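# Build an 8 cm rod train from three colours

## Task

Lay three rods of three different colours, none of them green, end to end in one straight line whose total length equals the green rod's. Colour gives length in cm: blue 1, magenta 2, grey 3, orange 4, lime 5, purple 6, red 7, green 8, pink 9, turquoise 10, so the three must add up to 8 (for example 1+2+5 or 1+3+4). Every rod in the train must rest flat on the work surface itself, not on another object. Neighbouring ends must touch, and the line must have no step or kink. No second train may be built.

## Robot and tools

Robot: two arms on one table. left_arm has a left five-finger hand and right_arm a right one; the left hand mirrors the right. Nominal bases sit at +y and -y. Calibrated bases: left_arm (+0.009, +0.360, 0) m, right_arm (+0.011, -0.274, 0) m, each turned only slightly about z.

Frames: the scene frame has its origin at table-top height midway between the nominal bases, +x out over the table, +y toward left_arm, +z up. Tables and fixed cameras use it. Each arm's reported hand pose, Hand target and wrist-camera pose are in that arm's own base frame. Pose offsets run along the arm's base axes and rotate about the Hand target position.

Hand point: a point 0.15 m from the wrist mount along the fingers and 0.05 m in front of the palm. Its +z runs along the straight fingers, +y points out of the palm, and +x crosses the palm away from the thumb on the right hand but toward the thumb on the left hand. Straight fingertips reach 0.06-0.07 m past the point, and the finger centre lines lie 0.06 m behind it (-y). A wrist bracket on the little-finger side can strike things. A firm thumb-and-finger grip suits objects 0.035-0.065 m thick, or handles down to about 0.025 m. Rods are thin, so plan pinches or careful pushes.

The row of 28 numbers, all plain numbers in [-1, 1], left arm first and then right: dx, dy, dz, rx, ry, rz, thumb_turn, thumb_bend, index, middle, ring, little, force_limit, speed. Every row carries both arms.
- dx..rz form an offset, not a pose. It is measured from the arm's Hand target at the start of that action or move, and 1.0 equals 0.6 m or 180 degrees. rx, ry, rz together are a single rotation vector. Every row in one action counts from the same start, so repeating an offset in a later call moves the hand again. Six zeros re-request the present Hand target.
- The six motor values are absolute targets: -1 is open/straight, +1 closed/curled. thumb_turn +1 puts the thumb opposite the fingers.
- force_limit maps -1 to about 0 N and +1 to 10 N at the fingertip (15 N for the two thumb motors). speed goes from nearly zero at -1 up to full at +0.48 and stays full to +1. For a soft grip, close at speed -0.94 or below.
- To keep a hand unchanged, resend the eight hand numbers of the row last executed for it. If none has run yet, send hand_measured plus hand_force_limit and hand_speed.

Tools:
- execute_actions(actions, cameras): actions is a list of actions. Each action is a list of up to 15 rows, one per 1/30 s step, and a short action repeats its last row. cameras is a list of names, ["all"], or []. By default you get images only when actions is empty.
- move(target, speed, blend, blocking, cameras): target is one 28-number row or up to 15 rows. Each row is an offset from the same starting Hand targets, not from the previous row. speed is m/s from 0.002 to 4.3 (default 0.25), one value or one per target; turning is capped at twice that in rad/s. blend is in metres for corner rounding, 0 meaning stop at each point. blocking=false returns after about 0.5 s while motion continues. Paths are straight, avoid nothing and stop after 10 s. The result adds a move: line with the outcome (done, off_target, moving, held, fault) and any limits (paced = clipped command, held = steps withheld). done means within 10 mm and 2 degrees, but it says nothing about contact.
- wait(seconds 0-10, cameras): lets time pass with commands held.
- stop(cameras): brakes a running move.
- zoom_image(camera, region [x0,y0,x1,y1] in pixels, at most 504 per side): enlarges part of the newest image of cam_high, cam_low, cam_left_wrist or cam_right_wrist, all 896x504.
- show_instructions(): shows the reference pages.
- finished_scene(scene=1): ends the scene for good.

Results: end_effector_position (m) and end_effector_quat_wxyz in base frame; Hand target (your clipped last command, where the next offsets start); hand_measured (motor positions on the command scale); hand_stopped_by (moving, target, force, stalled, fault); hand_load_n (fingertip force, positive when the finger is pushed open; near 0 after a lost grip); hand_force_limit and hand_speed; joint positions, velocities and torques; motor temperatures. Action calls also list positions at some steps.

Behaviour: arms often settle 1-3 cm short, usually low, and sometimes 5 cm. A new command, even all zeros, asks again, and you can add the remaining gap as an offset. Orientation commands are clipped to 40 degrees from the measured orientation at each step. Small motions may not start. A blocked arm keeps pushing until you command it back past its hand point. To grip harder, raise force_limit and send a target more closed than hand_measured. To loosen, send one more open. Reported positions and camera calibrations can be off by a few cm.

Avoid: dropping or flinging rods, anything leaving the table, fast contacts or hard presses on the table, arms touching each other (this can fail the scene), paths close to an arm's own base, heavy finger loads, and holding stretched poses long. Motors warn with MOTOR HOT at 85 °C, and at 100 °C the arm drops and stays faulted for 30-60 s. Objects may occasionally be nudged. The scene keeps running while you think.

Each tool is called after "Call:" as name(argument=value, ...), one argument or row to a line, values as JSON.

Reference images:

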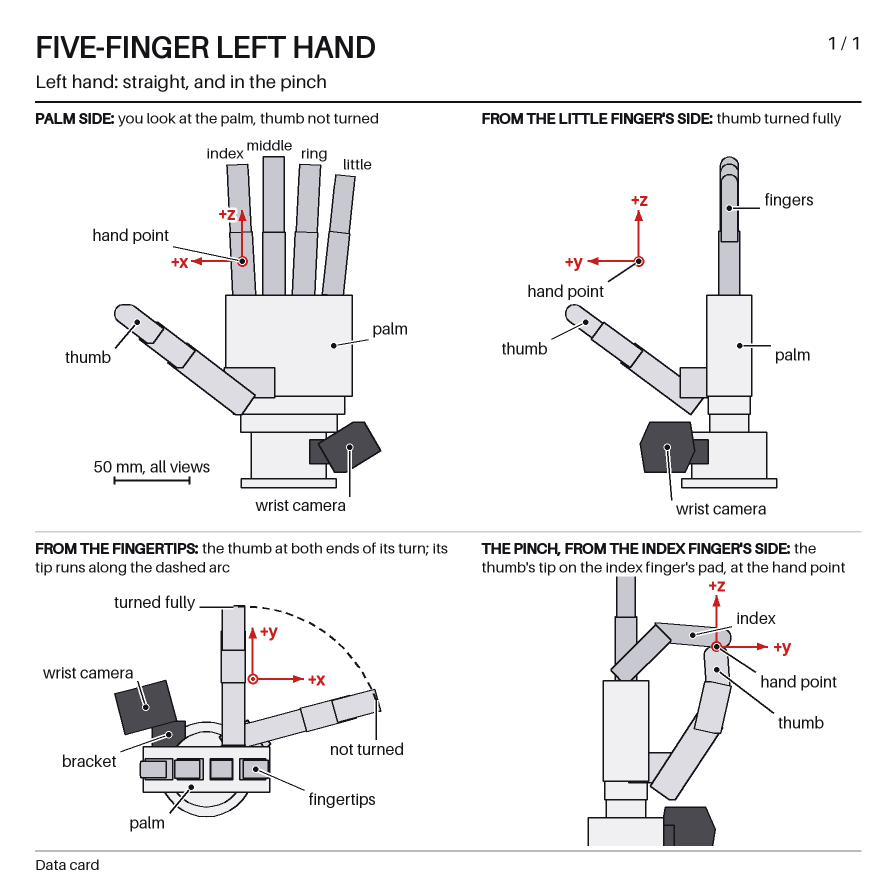

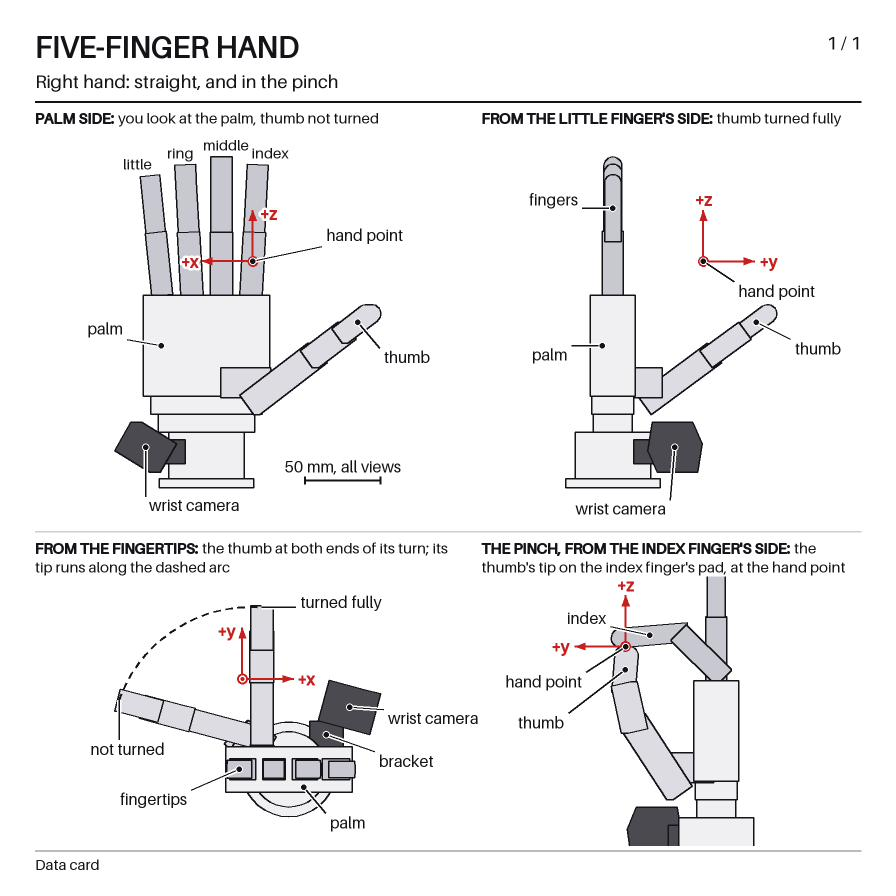

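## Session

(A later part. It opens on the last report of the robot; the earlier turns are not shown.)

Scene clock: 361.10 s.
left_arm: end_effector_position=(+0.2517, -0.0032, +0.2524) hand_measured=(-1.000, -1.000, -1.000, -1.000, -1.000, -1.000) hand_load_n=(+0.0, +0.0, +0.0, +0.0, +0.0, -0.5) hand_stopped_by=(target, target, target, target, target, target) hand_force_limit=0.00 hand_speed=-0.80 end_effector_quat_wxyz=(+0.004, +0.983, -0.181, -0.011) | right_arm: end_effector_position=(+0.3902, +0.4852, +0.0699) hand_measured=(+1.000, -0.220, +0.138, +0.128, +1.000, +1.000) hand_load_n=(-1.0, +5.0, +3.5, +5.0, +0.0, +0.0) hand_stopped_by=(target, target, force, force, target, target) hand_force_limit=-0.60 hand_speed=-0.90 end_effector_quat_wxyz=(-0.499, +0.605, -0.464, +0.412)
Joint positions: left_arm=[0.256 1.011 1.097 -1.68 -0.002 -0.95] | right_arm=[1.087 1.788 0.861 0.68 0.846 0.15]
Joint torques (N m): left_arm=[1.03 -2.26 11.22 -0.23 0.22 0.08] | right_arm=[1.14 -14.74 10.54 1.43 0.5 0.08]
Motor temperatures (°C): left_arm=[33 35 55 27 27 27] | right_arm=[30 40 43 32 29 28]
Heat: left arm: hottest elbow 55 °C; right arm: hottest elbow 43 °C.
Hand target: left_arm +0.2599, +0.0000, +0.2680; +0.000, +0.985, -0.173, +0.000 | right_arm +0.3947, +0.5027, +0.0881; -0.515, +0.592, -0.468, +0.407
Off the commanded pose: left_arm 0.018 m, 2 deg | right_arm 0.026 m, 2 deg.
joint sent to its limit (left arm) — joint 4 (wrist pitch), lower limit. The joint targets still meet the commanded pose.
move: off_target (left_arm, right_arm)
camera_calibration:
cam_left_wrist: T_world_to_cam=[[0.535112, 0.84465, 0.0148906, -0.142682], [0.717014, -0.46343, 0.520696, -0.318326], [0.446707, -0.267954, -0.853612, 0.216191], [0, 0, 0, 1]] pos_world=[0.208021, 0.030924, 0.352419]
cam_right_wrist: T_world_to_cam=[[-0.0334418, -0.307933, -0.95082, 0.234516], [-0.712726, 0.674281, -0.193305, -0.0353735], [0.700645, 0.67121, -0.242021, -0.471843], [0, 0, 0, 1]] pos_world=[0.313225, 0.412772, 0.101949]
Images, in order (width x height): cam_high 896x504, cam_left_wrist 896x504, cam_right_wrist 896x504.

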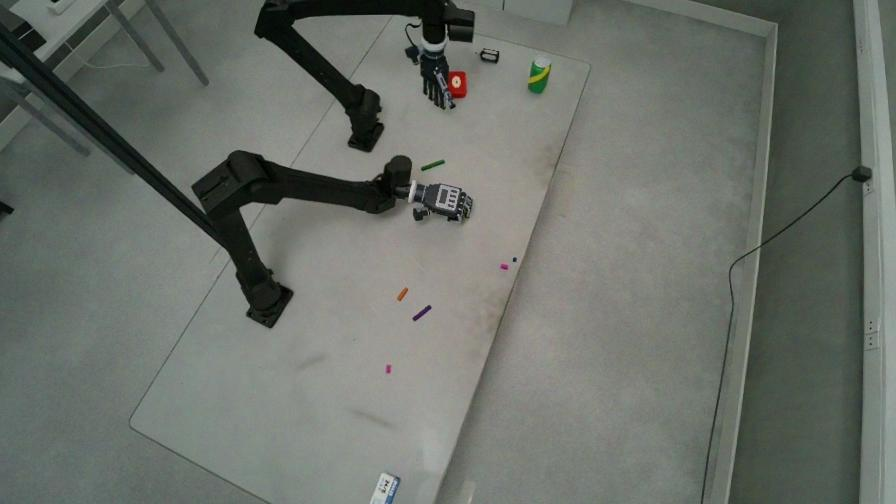

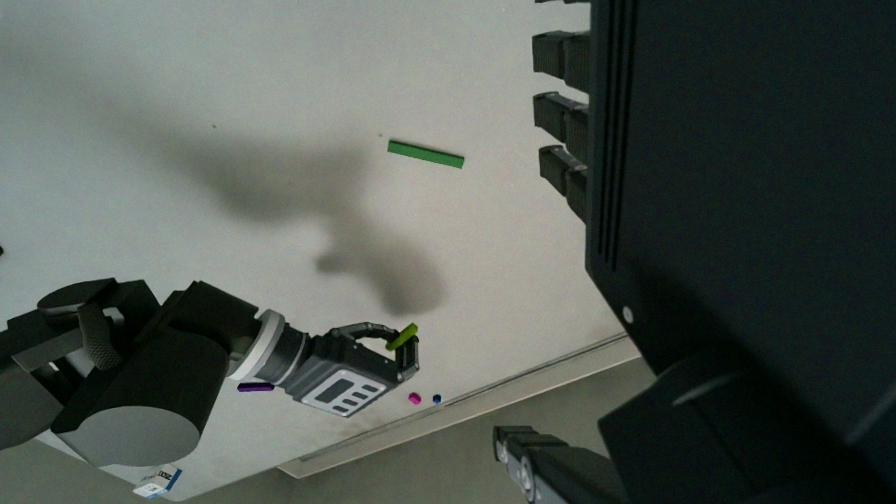

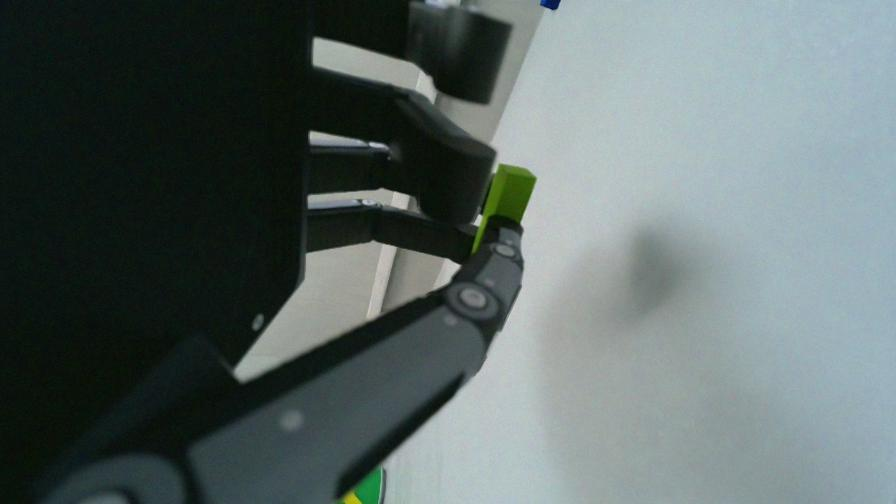

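Call:
move(
  target=[0, 0, 0, 0, 0, 0, -1, -1, -1, -1, -1, -1, 0, -0.8, 0, 0, -0.095, 0, 0, 0, 1, -0.22, 0.4, 0.4, 1, 1, -0.6, -0.9],
  speed=0.06,
  cameras=["cam_left_wrist", "cam_right_wrist"],
)

Call:
zoom_image(
  camera="cam_left_wrist",
  region=[340, 260, 520, 410],
)

Call:
zoom_image(
  camera="cam_right_wrist",
  region=[400, 80, 640, 290],
)

Scene clock: 365.67 s.
left_arm: end_effector_position=(+0.2517, -0.0032, +0.2524) hand_measured=(-1.000, -1.000, -1.000, -1.000, -1.000, -1.000) hand_load_n=(+0.0, +0.0, +0.0, +0.0, +0.0, -0.5) hand_stopped_by=(target, target, target, target, target, target) hand_force_limit=0.00 hand_speed=-0.80 end_effector_quat_wxyz=(+0.004, +0.983, -0.181, -0.011) | right_arm: end_effector_position=(+0.3918, +0.4881, +0.0236) hand_measured=(+1.000, -0.220, +0.138, +0.128, +1.000, +1.000) hand_load_n=(-1.0, +4.5, +4.0, +5.0, +0.0, +0.0) hand_stopped_by=(target, target, force, force, target, target) hand_force_limit=-0.60 hand_speed=-0.90 end_effector_quat_wxyz=(-0.500, +0.603, -0.466, +0.412)
Joint positions: left_arm=[0.256 1.011 1.097 -1.68 -0.002 -0.95] | right_arm=[1.087 1.911 0.861 0.803 0.848 0.154]
Joint torques (N m): left_arm=[1.03 -2.26 11.28 -0.21 0.22 0.05] | right_arm=[1.2 -13.92 8.39 2.45 0.42 0.07]
Motor temperatures (°C): left_arm=[33 35 55 27 27 27] | right_arm=[30 40 43 32 29 28]
Heat: left arm: hottest elbow 55 °C; right arm: hottest elbow 43 °C.
Hand target: left_arm +0.2599, +0.0000, +0.2680; +0.000, +0.985, -0.173, +0.000 | right_arm +0.3947, +0.5027, +0.0311; -0.515, +0.592, -0.468, +0.407
Off the commanded pose: left_arm 0.018 m, 2 deg | right_arm 0.017 m, 2 deg.
joint sent to its limit (left arm) — joint 4 (wrist pitch), lower limit. The joint targets still meet the commanded pose.
move: off_target (left_arm, right_arm)
camera_calibration:
cam_left_wrist: T_world_to_cam=[[0.535112, 0.84465, 0.0148906, -0.142682], [0.717014, -0.46343, 0.520696, -0.318326], [0.446707, -0.267954, -0.853612, 0.216191], [0, 0, 0, 1]] pos_world=[0.208021, 0.030924, 0.352419]
cam_right_wrist: T_world_to_cam=[[-0.0342336, -0.304007, -0.952054, 0.189875], [-0.711332, 0.676559, -0.190459, -0.0469345], [0.702022, 0.670706, -0.239411, -0.486479], [0, 0, 0, 1]] pos_world=[0.314633, 0.415762, 0.0553635]
Images, in order (width x height): cam_left_wrist 896x504, cam_right_wrist 896x504.

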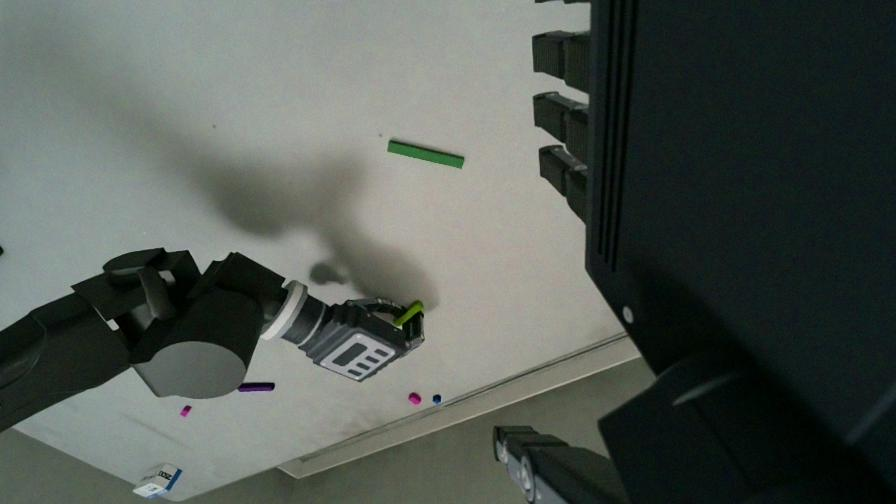

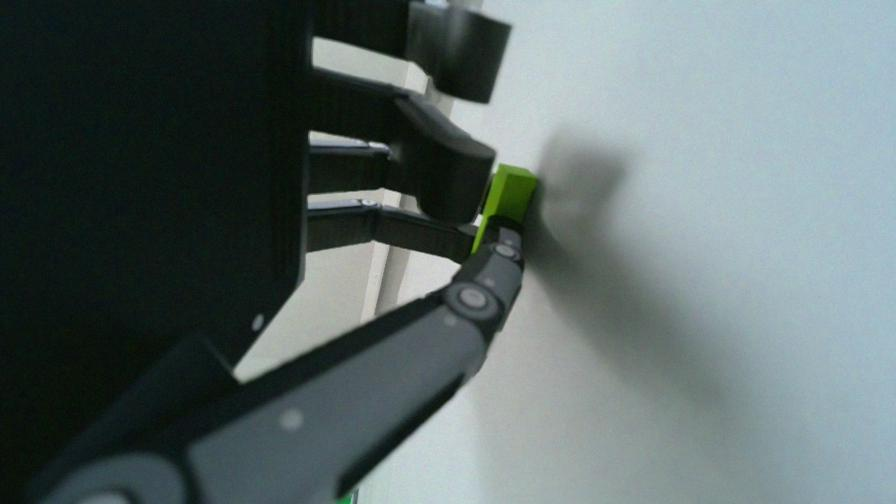

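Scaled by 2.800 from the camera's 896x504 image, which has a finer 1280x720 frame.

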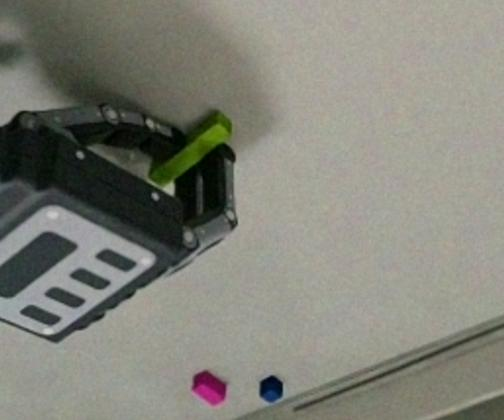

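Scaled by 2.100 from the camera's 896x504 image, which has a finer 1280x720 frame.

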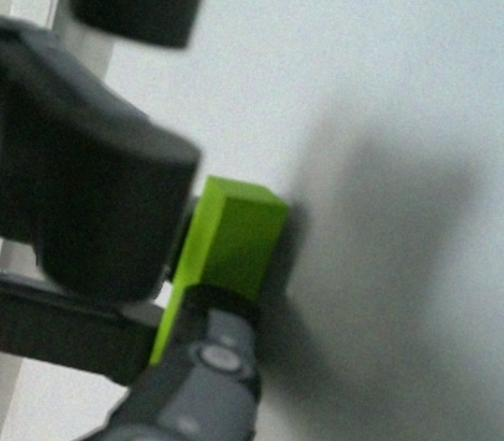

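Call:
move(
  target=[0, 0, 0, 0, 0, 0, -1, -1, -1, -1, -1, -1, 0, -0.8, 0, 0, -0.0133, 0, 0, 0, 1, -0.22, 0.4, 0.4, 1, 1, -0.6, -0.9],
  speed=0.06,
  cameras=["cam_right_wrist"],
)

Call:
zoom_image(
  camera="cam_right_wrist",
  region=[400, 80, 640, 290],
)

Scene clock: 368.80 s.
left_arm: end_effector_position=(+0.2517, -0.0032, +0.2524) hand_measured=(-1.000, -1.000, -1.000, -1.000, -1.000, -1.000) hand_load_n=(+0.0, +0.0, +0.0, +0.0, +0.0, +0.0) hand_stopped_by=(target, target, target, target, target, target) hand_force_limit=0.00 hand_speed=-0.80 end_effector_quat_wxyz=(+0.004, +0.983, -0.181, -0.011) | right_arm: end_effector_position=(+0.3926, +0.4894, +0.0227) hand_measured=(+1.000, -0.220, +0.138, +0.128, +1.000, +1.000) hand_load_n=(-1.5, +3.5, +4.0, +5.0, +0.0, +0.0) hand_stopped_by=(target, target, force, force, target, target) hand_force_limit=-0.60 hand_speed=-0.90 end_effector_quat_wxyz=(-0.505, +0.599, -0.467, +0.411)
Joint positions: left_arm=[0.256 1.011 1.097 -1.68 -0.002 -0.95] | right_arm=[1.087 1.921 0.861 0.828 0.848 0.154]
Joint torques (N m): left_arm=[0.85 -2.14 11.25 -0.14 0.22 0.06] | right_arm=[1.14 -13.27 8.32 2.29 0.41 0.06]
Motor temperatures (°C): left_arm=[33 35 55 27 27 27] | right_arm=[30 40 43 32 29 28]
Heat: left arm: hottest elbow 55 °C; right arm: hottest elbow 43 °C.
Hand target: left_arm +0.2599, +0.0000, +0.2680; +0.000, +0.985, -0.173, +0.000 | right_arm +0.3947, +0.5027, +0.0230; -0.515, +0.592, -0.468, +0.407
Off the commanded pose: left_arm 0.018 m, 2 deg | right_arm 0.013 m, 1 deg.
joint sent to its limit (left arm) — joint 4 (wrist pitch), lower limit. The joint targets still meet the commanded pose.
move: off_target (left_arm, right_arm)
camera_calibration:
cam_right_wrist: T_world_to_cam=[[-0.0279338, -0.291354, -0.956207, 0.180943], [-0.709726, 0.679403, -0.186279, -0.0495347], [0.703923, 0.673442, -0.22576, -0.490582], [0, 0, 0, 1]] pos_world=[0.31523, 0.416751, 0.0530378]
Images, in order (width x height): cam_right_wrist 896x504.

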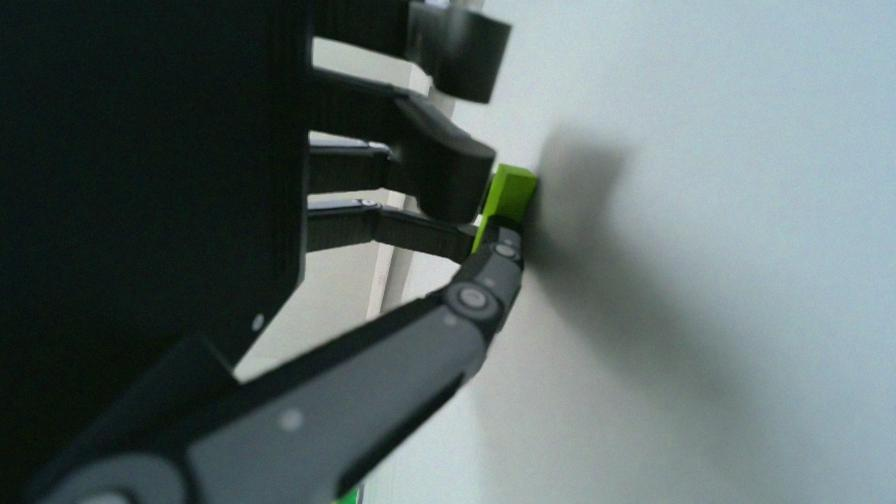

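Scaled by 2.100 from the camera's 896x504 image, which has a finer 1280x720 frame.

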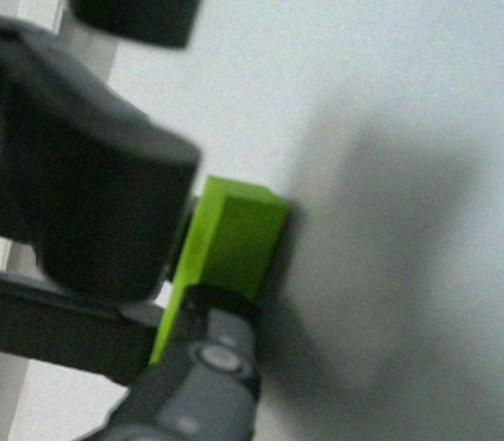

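Call:
move(
  target=[0, 0, 0, 0, 0, 0, -1, -1, -1, -1, -1, -1, 0, -0.8, 0, 0, 0, 0, 0, 0, 1, -0.22, -0.2, -0.2, 1, 1, -0.6, -0.9],
  speed=0.06,
  cameras=["cam_left_wrist", "cam_right_wrist"],
)

Call:
zoom_image(
  camera="cam_left_wrist",
  region=[340, 260, 520, 410],
)

Scene clock: 372.57 s.
left_arm: end_effector_position=(+0.2517, -0.0032, +0.2524) hand_measured=(-1.000, -1.000, -1.000, -1.000, -1.000, -1.000) hand_load_n=(+0.0, +0.0, +0.0, +0.0, +0.0, +0.0) hand_stopped_by=(target, target, target, target, target, target) hand_force_limit=0.00 hand_speed=-0.80 end_effector_quat_wxyz=(+0.004, +0.983, -0.181, -0.011) | right_arm: end_effector_position=(+0.3924, +0.4890, +0.0200) hand_measured=(+1.000, -0.220, -0.200, -0.200, +1.000, +1.000) hand_load_n=(+0.0, -0.5, +0.0, -0.5, +0.0, +0.0) hand_stopped_by=(target, target, target, target, target, target) hand_force_limit=-0.60 hand_speed=-0.90 end_effector_quat_wxyz=(-0.503, +0.600, -0.466, +0.411)
Joint positions: left_arm=[0.256 1.011 1.097 -1.68 -0.002 -0.95] | right_arm=[1.087 1.926 0.861 0.829 0.848 0.154]
Joint torques (N m): left_arm=[0.91 -1.9 11.34 -0.31 0.21 0.06] | right_arm=[1.14 -13.8 8.28 2.28 0.4 0.06]
Motor temperatures (°C): left_arm=[33 35 55 27 27 27] | right_arm=[30 41 43 32 29 28]
Heat: left arm: hottest elbow 55 °C; right arm: hottest elbow 43 °C.
Hand target: left_arm +0.2599, +0.0000, +0.2680; +0.000, +0.985, -0.173, +0.000 | right_arm +0.3948, +0.5026, +0.0231; -0.514, +0.592, -0.468, +0.407
Off the commanded pose: left_arm 0.018 m, 2 deg | right_arm 0.014 m, 2 deg.
joint sent to its limit (left arm) — joint 4 (wrist pitch), lower limit. The joint targets still meet the commanded pose.
move: off_target (left_arm, right_arm)
camera_calibration:
cam_left_wrist: T_world_to_cam=[[0.535112, 0.84465, 0.0148906, -0.142682], [0.717014, -0.46343, 0.520696, -0.318326], [0.446707, -0.267954, -0.853612, 0.216191], [0, 0, 0, 1]] pos_world=[0.208021, 0.030924, 0.352419]
cam_right_wrist: T_world_to_cam=[[-0.0297979, -0.294923, -0.955056, 0.180617], [-0.709836, 0.678949, -0.187514, -0.0495504], [0.703737, 0.672345, -0.229578, -0.48999], [0, 0, 0, 1]] pos_world=[0.315033, 0.416353, 0.050717]
Images, in order (width x height): cam_left_wrist 896x504, cam_right_wrist 896x504.

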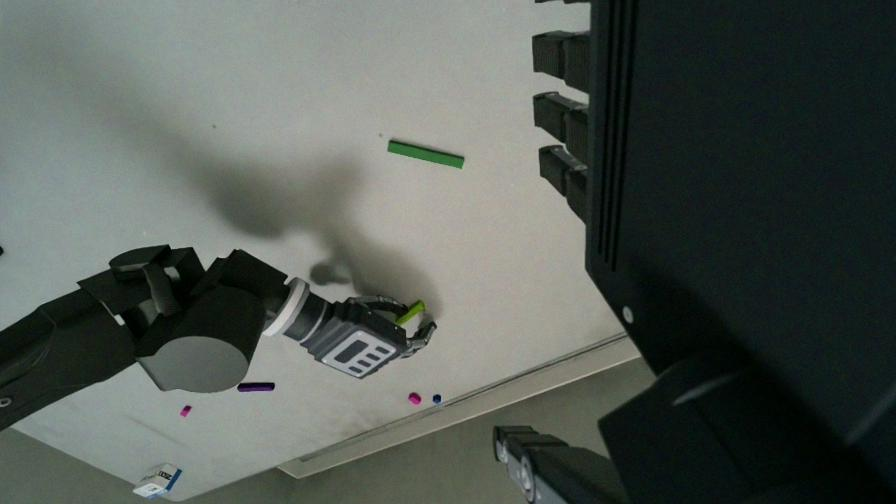

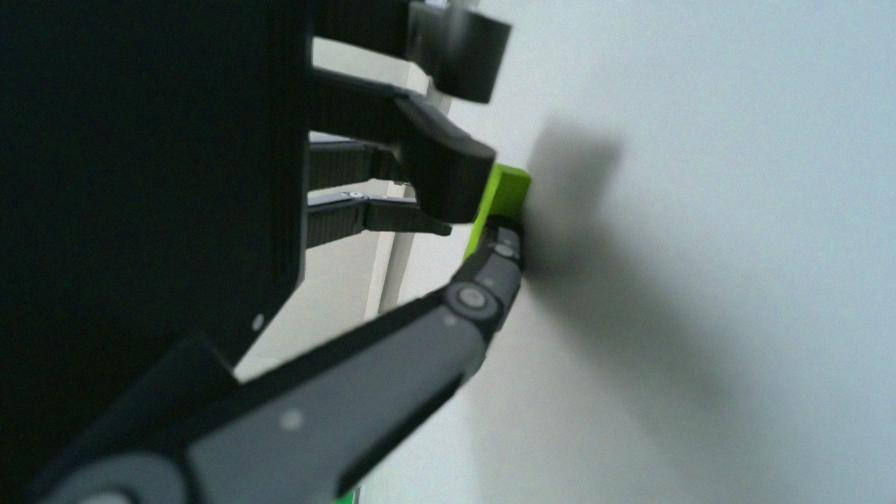

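Scaled by 2.800 from the camera's 896x504 image, which has a finer 1280x720 frame.

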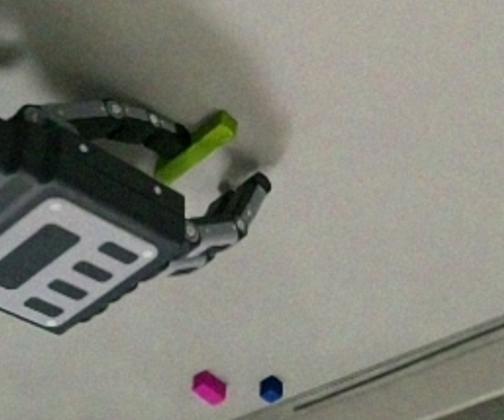

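Call:
move(
  target=[
    [0, 0, 0, 0, 0, 0, 1, -0.22, -0.15, -0.15, 1, 1, -0.6, -0.5, 0, 0, 0.167, 0, 0, 0, 1, -0.22, -0.2, -0.2, 1, 1, -0.6, -0.9],
    [0, 0, 0, 0, 0, 0, 1, -0.22, -0.15, -0.15, 1, 1, -0.6, -0.5, -0.158, -0.471, 0.445, 0.1292, 0.4545, -0.2651, 1, -0.22, -0.2, -0.2, 1, 1, -0.6, -0.9],
  ],
  speed=0.2,
  cameras=["cam_high", "cam_left_wrist", "cam_right_wrist"],
)

Scene clock: 400.03 s.
left_arm: end_effector_position=(+0.2518, -0.0032, +0.2525) hand_measured=(+1.000, -0.220, -0.150, -0.150, +1.000, +1.000) hand_load_n=(+0.0, +0.0, +0.0, +0.0, +0.0, +0.0) hand_stopped_by=(target, target, target, target, target, target) hand_force_limit=-0.60 hand_speed=-0.50 end_effector_quat_wxyz=(+0.004, +0.984, -0.181, -0.011) | right_arm: end_effector_position=(+0.2914, +0.2169, +0.2669) hand_measured=(+1.000, -0.220, -0.200, -0.200, +1.000, +1.000) hand_load_n=(+0.0, +0.0, +0.0, +0.0, +0.0, +0.0) hand_stopped_by=(target, target, target, target, target, target) hand_force_limit=-0.60 hand_speed=-0.90 end_effector_quat_wxyz=(-0.024, -0.381, +0.924, -0.004)
Joint positions: left_arm=[0.256 1.011 1.097 -1.68 -0.002 -0.951] | right_arm=[0.458 1.282 1.341 -1.679 0.004 1.248]
Joint torques (N m): left_arm=[1.03 -2.26 11.34 -0.25 0.22 0.07] | right_arm=[0.26 -9.11 13.87 0.01 -0.03 -0.1]
Motor temperatures (°C): left_arm=[32 35 55 27 27 27] | right_arm=[30 41 45 32 29 28]
Heat: left arm: hottest elbow 55 °C; right arm: hottest elbow 45 °C.
Hand target: left_arm +0.2599, +0.0000, +0.2680; +0.000, +0.985, -0.173, +0.000 | right_arm +0.3000, +0.2200, +0.2900; +0.000, -0.383, +0.924, +0.000
Off the commanded pose: left_arm 0.018 m, 2 deg | right_arm 0.025 m, 3 deg.
joint sent to its limit (left arm) — joint 4 (wrist pitch), lower limit. The joint targets still meet the commanded pose.
move: off_target (left_arm, right_arm)
camera_calibration:
cam_left_wrist: T_world_to_cam=[[0.534178, 0.845245, 0.0146654, -0.142427], [0.717476, -0.462468, 0.520914, -0.318581], [0.447082, -0.267739, -0.853483, 0.216145], [0, 0, 0, 1]] pos_world=[0.208021, 0.030923, 0.352518]
cam_right_wrist: T_world_to_cam=[[-0.8639, 0.502736, -0.0305633, 0.156556], [0.432036, 0.770866, 0.468092, -0.418007], [0.258887, 0.39118, -0.883151, 0.1858], [0, 0, 0, 1]] pos_world=[0.267742, 0.17084, 0.36454]
Images, in order (width x height): cam_high 896x504, cam_left_wrist 896x504, cam_right_wrist 896x504.

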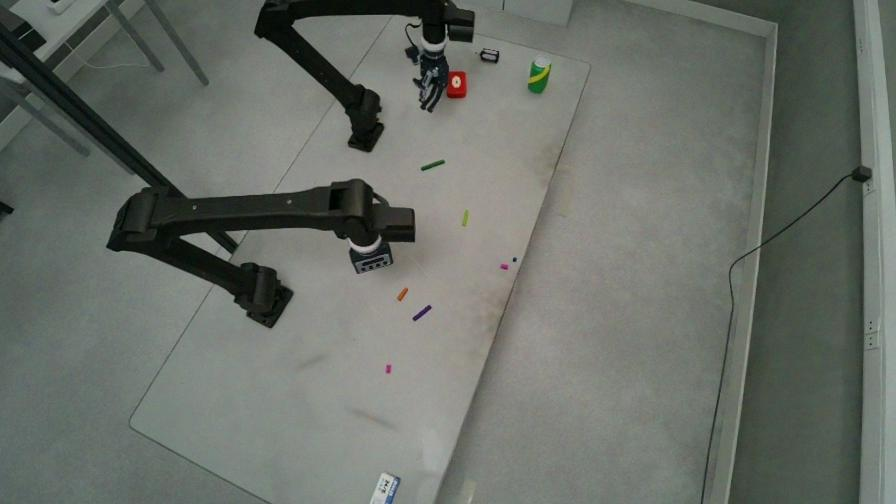

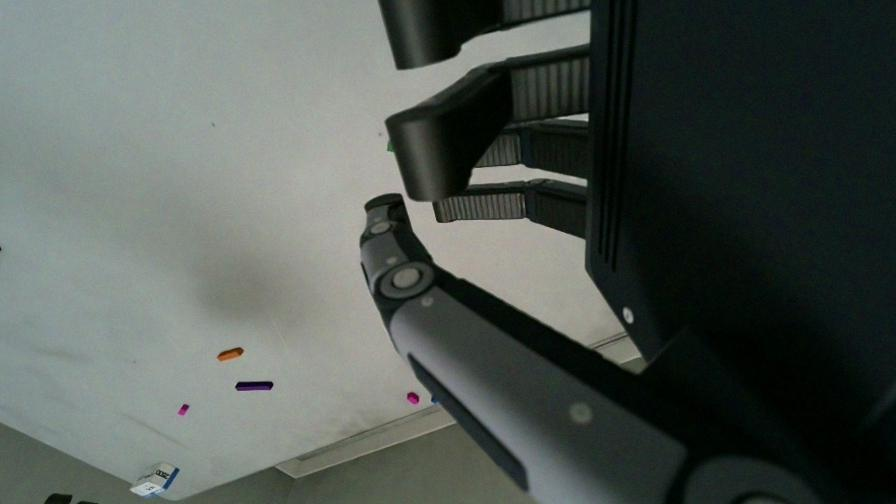

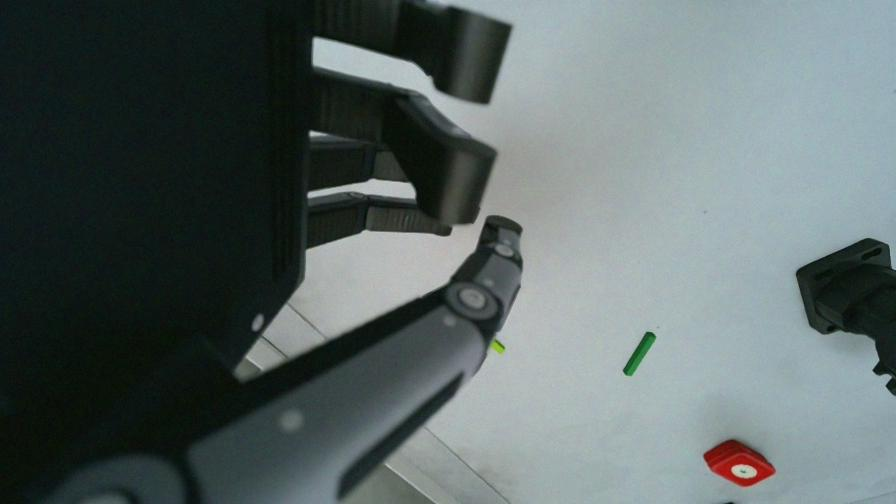

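Call:
move(
  target=[0, 0, 0, 0, 0, 0, 1, -0.22, -0.15, -0.15, 1, 1, -0.6, -0.5, 0, 0, 0, 0, 0, 0, -1, -1, -1, -1, -1, -1, -0.6, 0],
  cameras=["cam_right_wrist"],
)

Scene clock: 403.17 s.
left_arm: end_effector_position=(+0.2518, -0.0032, +0.2525) hand_measured=(+1.000, -0.220, -0.150, -0.150, +1.000, +1.000) hand_load_n=(+0.0, +0.0, +0.0, +0.0, +0.0, +0.0) hand_stopped_by=(target, target, target, target, target, target) hand_force_limit=-0.60 hand_speed=-0.50 end_effector_quat_wxyz=(+0.004, +0.984, -0.181, -0.011) | right_arm: end_effector_position=(+0.2914, +0.2170, +0.2670) hand_measured=(-1.000, -1.000, -1.000, -1.000, -1.000, -1.000) hand_load_n=(+0.0, +0.0, +0.0, +0.0, +0.0, +0.0) hand_stopped_by=(target, target, target, target, target, target) hand_force_limit=-0.60 hand_speed=0.00 end_effector_quat_wxyz=(-0.024, -0.381, +0.924, -0.004)
Joint positions: left_arm=[0.256 1.011 1.097 -1.68 -0.002 -0.951] | right_arm=[0.458 1.282 1.341 -1.679 0.004 1.248]
Joint torques (N m): left_arm=[1.2 -2.49 11.29 -0.23 0.22 0.09] | right_arm=[0.26 -9.17 13.9 0.06 0 -0.1]
Motor temperatures (°C): left_arm=[32 35 56 27 27 27] | right_arm=[30 41 46 32 29 28]
Heat: left arm: hottest elbow 56 °C; right arm: hottest elbow 46 °C.
Hand target: left_arm +0.2599, +0.0000, +0.2680; +0.000, +0.985, -0.173, +0.000 | right_arm +0.3000, +0.2200, +0.2900; +0.000, -0.383, +0.924, +0.000
Off the commanded pose: left_arm 0.018 m, 2 deg | right_arm 0.025 m, 3 deg.
joint sent to its limit (left arm) — joint 4 (wrist pitch), lower limit. The joint targets still meet the commanded pose.
move: off_target (left_arm, right_arm)
camera_calibration:
cam_right_wrist: T_world_to_cam=[[-0.863919, 0.502724, -0.0302134, 0.156435], [0.432113, 0.770718, 0.468265, -0.418066], [0.258694, 0.391488, -0.883071, 0.185769], [0, 0, 0, 1]] pos_world=[0.267741, 0.170842, 0.364539]
Images, in order (width x height): cam_right_wrist 896x504.

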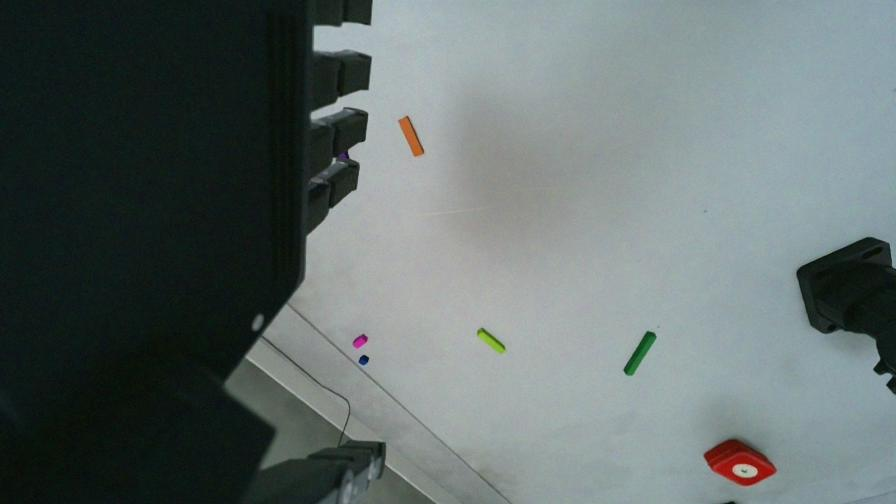

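Call:
move(
  target=[0.5145, -0.5162, -0.2467, -0.0552, -0.578, -0.6587, 1, -0.22, -0.15, -0.15, 1, 1, -0.6, -0.5, 0, 0, 0, 0, 0, 0, -1, -1, -1, -1, -1, -1, -0.6, 0],
  speed=0.25,
  cameras=["cam_high", "cam_left_wrist", "cam_right_wrist"],
)

Call:
zoom_image(
  camera="cam_right_wrist",
  region=[300, 260, 500, 400],
)

Scene clock: 429.77 s.
left_arm: end_effector_position=(+0.5580, -0.3034, +0.1114) hand_measured=(+1.000, -0.220, -0.150, -0.150, +1.000, +1.000) hand_load_n=(+0.0, +0.0, +0.0, +0.0, +0.5, +0.0) hand_stopped_by=(target, target, target, target, target, target) hand_force_limit=-0.60 hand_speed=-0.50 end_effector_quat_wxyz=(+0.045, -0.073, +0.760, -0.645) | right_arm: end_effector_position=(+0.2914, +0.2170, +0.2670) hand_measured=(-1.000, -1.000, -1.000, -1.000, -1.000, -1.000) hand_load_n=(+0.0, +0.0, +0.0, +0.0, +0.0, +0.0) hand_stopped_by=(target, target, target, target, target, target) hand_force_limit=-0.60 hand_speed=0.00 end_effector_quat_wxyz=(-0.024, -0.381, +0.924, -0.004)
Joint positions: left_arm=[-0.208 1.889 1.223 0.236 1.164 0.372] | right_arm=[0.458 1.282 1.341 -1.679 0.004 1.248]
Joint torques (N m): left_arm=[0.56 -13.33 10.39 0.88 0.55 0.25] | right_arm=[0.26 -9.23 13.89 0.02 0.01 -0.11]
Motor temperatures (°C): left_arm=[32 35 55 27 27 27] | right_arm=[30 40 55 32 29 28]
Heat: left arm: hottest elbow 55 °C; right arm: hottest elbow 55 °C.
Hand target: left_arm +0.5687, -0.3098, +0.1203; +0.051, -0.060, +0.758, -0.647 | right_arm +0.3000, +0.2200, +0.2900; +0.000, -0.383, +0.924, +0.000
Off the commanded pose: left_arm 0.015 m, 2 deg | right_arm 0.025 m, 3 deg.
move: off_target (left_arm, right_arm)
camera_calibration:
cam_left_wrist: T_world_to_cam=[[-0.148456, -0.159335, 0.975999, -0.0810869], [-0.908928, 0.410832, -0.0711844, 0.634792], [-0.38963, -0.89768, -0.205814, 0.0820421], [0, 0, 0, 1]] pos_world=[0.596908, -0.200066, 0.141213]
cam_right_wrist: T_world_to_cam=[[-0.863919, 0.502724, -0.0302134, 0.156435], [0.432113, 0.770718, 0.468265, -0.418066], [0.258694, 0.391488, -0.883071, 0.185769], [0, 0, 0, 1]] pos_world=[0.267741, 0.170842, 0.364539]
Images, in order (width x height): cam_high 896x504, cam_left_wrist 896x504, cam_right_wrist 896x504.

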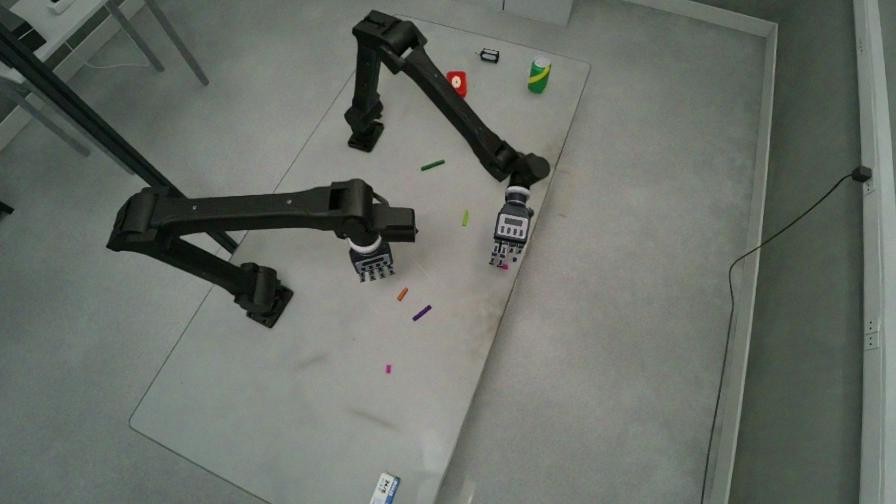

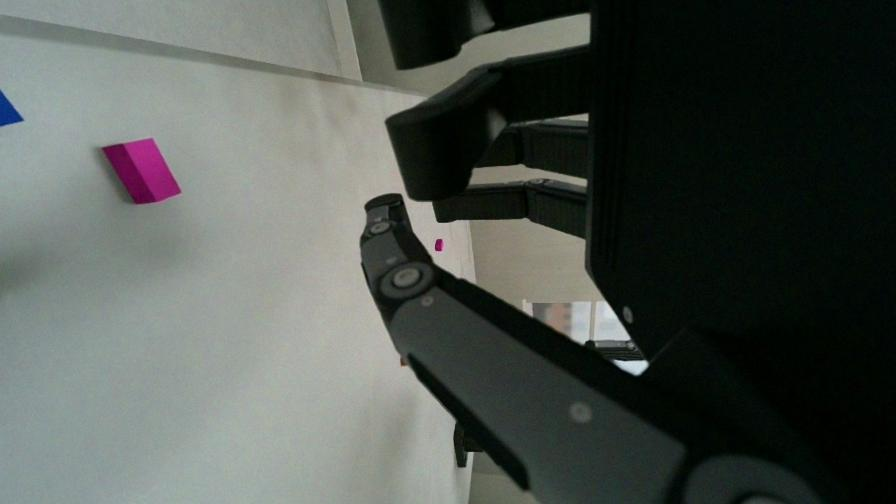

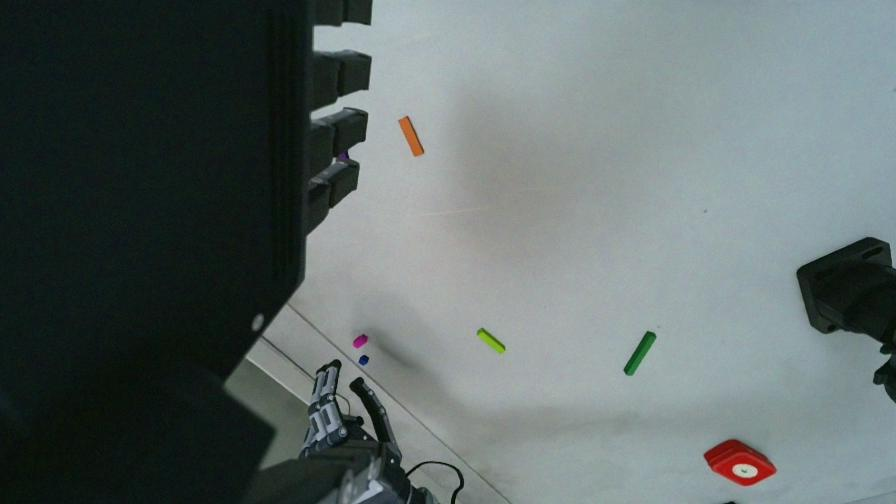

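Scaled by 2.520 from the camera's 896x504 image, which has a finer 1280x720 frame.

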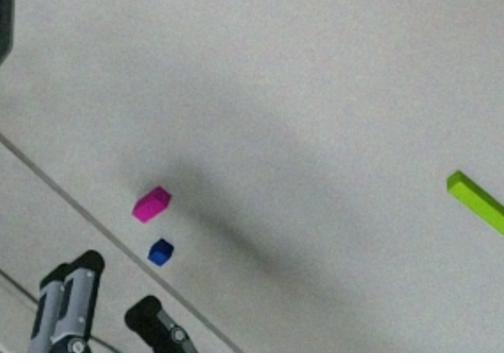

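Call:
zoom_image(
  camera="cam_left_wrist",
  region=[0, 70, 220, 230],
)

Scaled by 2.291 from the camera's 896x504 image, which has a finer 1280x720 frame.

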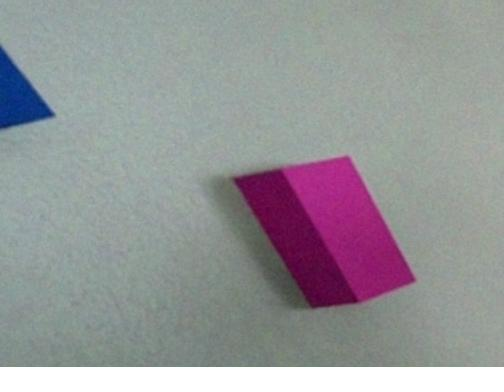

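Call:
move(
  target=[0.0463, 0.031, -0.08, 0, 0, 0, 1, -0.22, -0.15, -0.15, 1, 1, -0.6, -0.5, 0, 0, 0, 0, 0, 0, -1, -1, -1, -1, -1, -1, -0.6, 0],
  speed=0.1,
  cameras=["cam_left_wrist", "cam_right_wrist"],
)

Call:
zoom_image(
  camera="cam_right_wrist",
  region=[300, 290, 420, 400],
)

Call:
zoom_image(
  camera="cam_left_wrist",
  region=[140, 70, 460, 250],
)

Scene clock: 445.70 s.
left_arm: end_effector_position=(+0.5804, -0.2902, +0.0621) hand_measured=(+1.000, -0.220, -0.150, -0.150, +1.000, +1.000) hand_load_n=(+0.0, +0.0, +0.0, +0.0, +0.0, +0.0) hand_stopped_by=(target, target, target, target, target, target) hand_force_limit=-0.60 hand_speed=-0.50 end_effector_quat_wxyz=(+0.034, -0.076, +0.762, -0.643) | right_arm: end_effector_position=(+0.2914, +0.2170, +0.2670) hand_measured=(-1.000, -1.000, -1.000, -1.000, -1.000, -1.000) hand_load_n=(+0.0, +0.0, +0.0, +0.0, +0.0, +0.0) hand_stopped_by=(target, target, target, target, target, target) hand_force_limit=-0.60 hand_speed=0.00 end_effector_quat_wxyz=(-0.024, -0.381, +0.924, -0.004)
Joint positions: left_arm=[-0.178 2.015 1.285 0.236 1.2 0.419] | right_arm=[0.458 1.282 1.341 -1.679 0.004 1.248]
Joint torques (N m): left_arm=[0.79 -14.86 9.85 1.63 0.6 0.29] | right_arm=[0.32 -9.29 13.91 0.03 0.01 -0.1]
Motor temperatures (°C): left_arm=[32 36 53 27 27 27] | right_arm=[30 39 59 32 29 28]
Heat: left arm: hottest elbow 53 °C; right arm: hottest elbow 59 °C.
Hand target: left_arm +0.5965, -0.2911, +0.0722; +0.051, -0.060, +0.758, -0.647 | right_arm +0.3000, +0.2200, +0.2900; +0.000, -0.383, +0.924, +0.000
Off the commanded pose: left_arm 0.019 m, 3 deg | right_arm 0.025 m, 3 deg.
move: off_target (left_arm, right_arm)
camera_calibration:
cam_left_wrist: T_world_to_cam=[[-0.129816, -0.161777, 0.978251, -0.0393109], [-0.906135, 0.419927, -0.0508012, 0.645983], [-0.402576, -0.893023, -0.201105, 0.101059], [0, 0, 0, 1]] pos_world=[0.620928, -0.187377, 0.0915961]
cam_right_wrist: T_world_to_cam=[[-0.863919, 0.502724, -0.0302134, 0.156435], [0.432113, 0.770718, 0.468265, -0.418066], [0.258694, 0.391488, -0.883071, 0.185769], [0, 0, 0, 1]] pos_world=[0.267741, 0.170842, 0.364539]
Images, in order (width x height): cam_left_wrist 896x504, cam_right_wrist 896x504.

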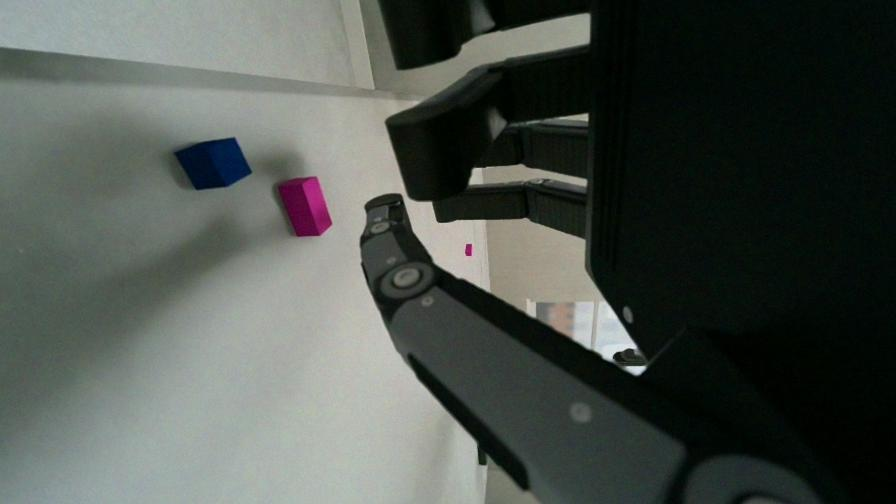

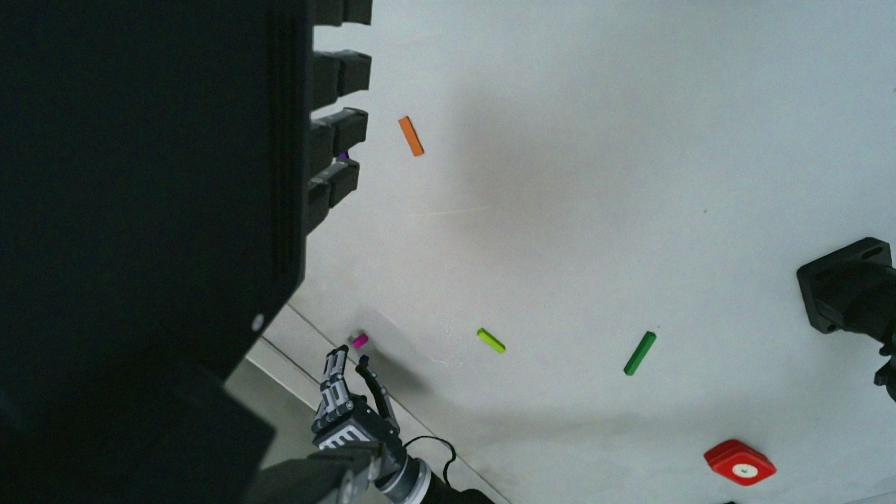

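Scaled by 4.200 from the camera's 896x504 image, which has a finer 1280x720 frame.

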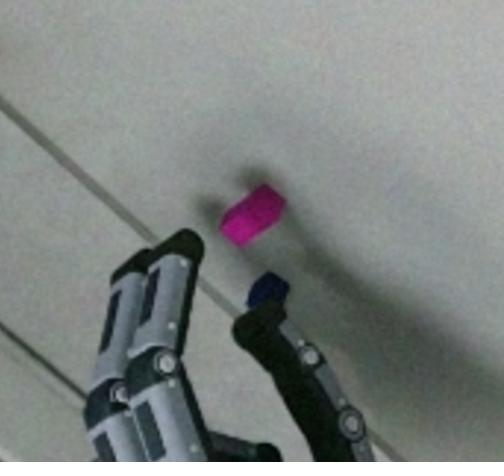

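Scaled by 1.575 from the camera's 896x504 image, which has a finer 1280x720 frame.

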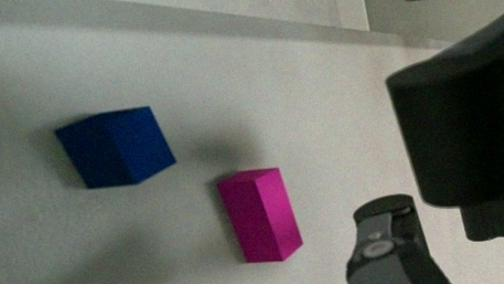

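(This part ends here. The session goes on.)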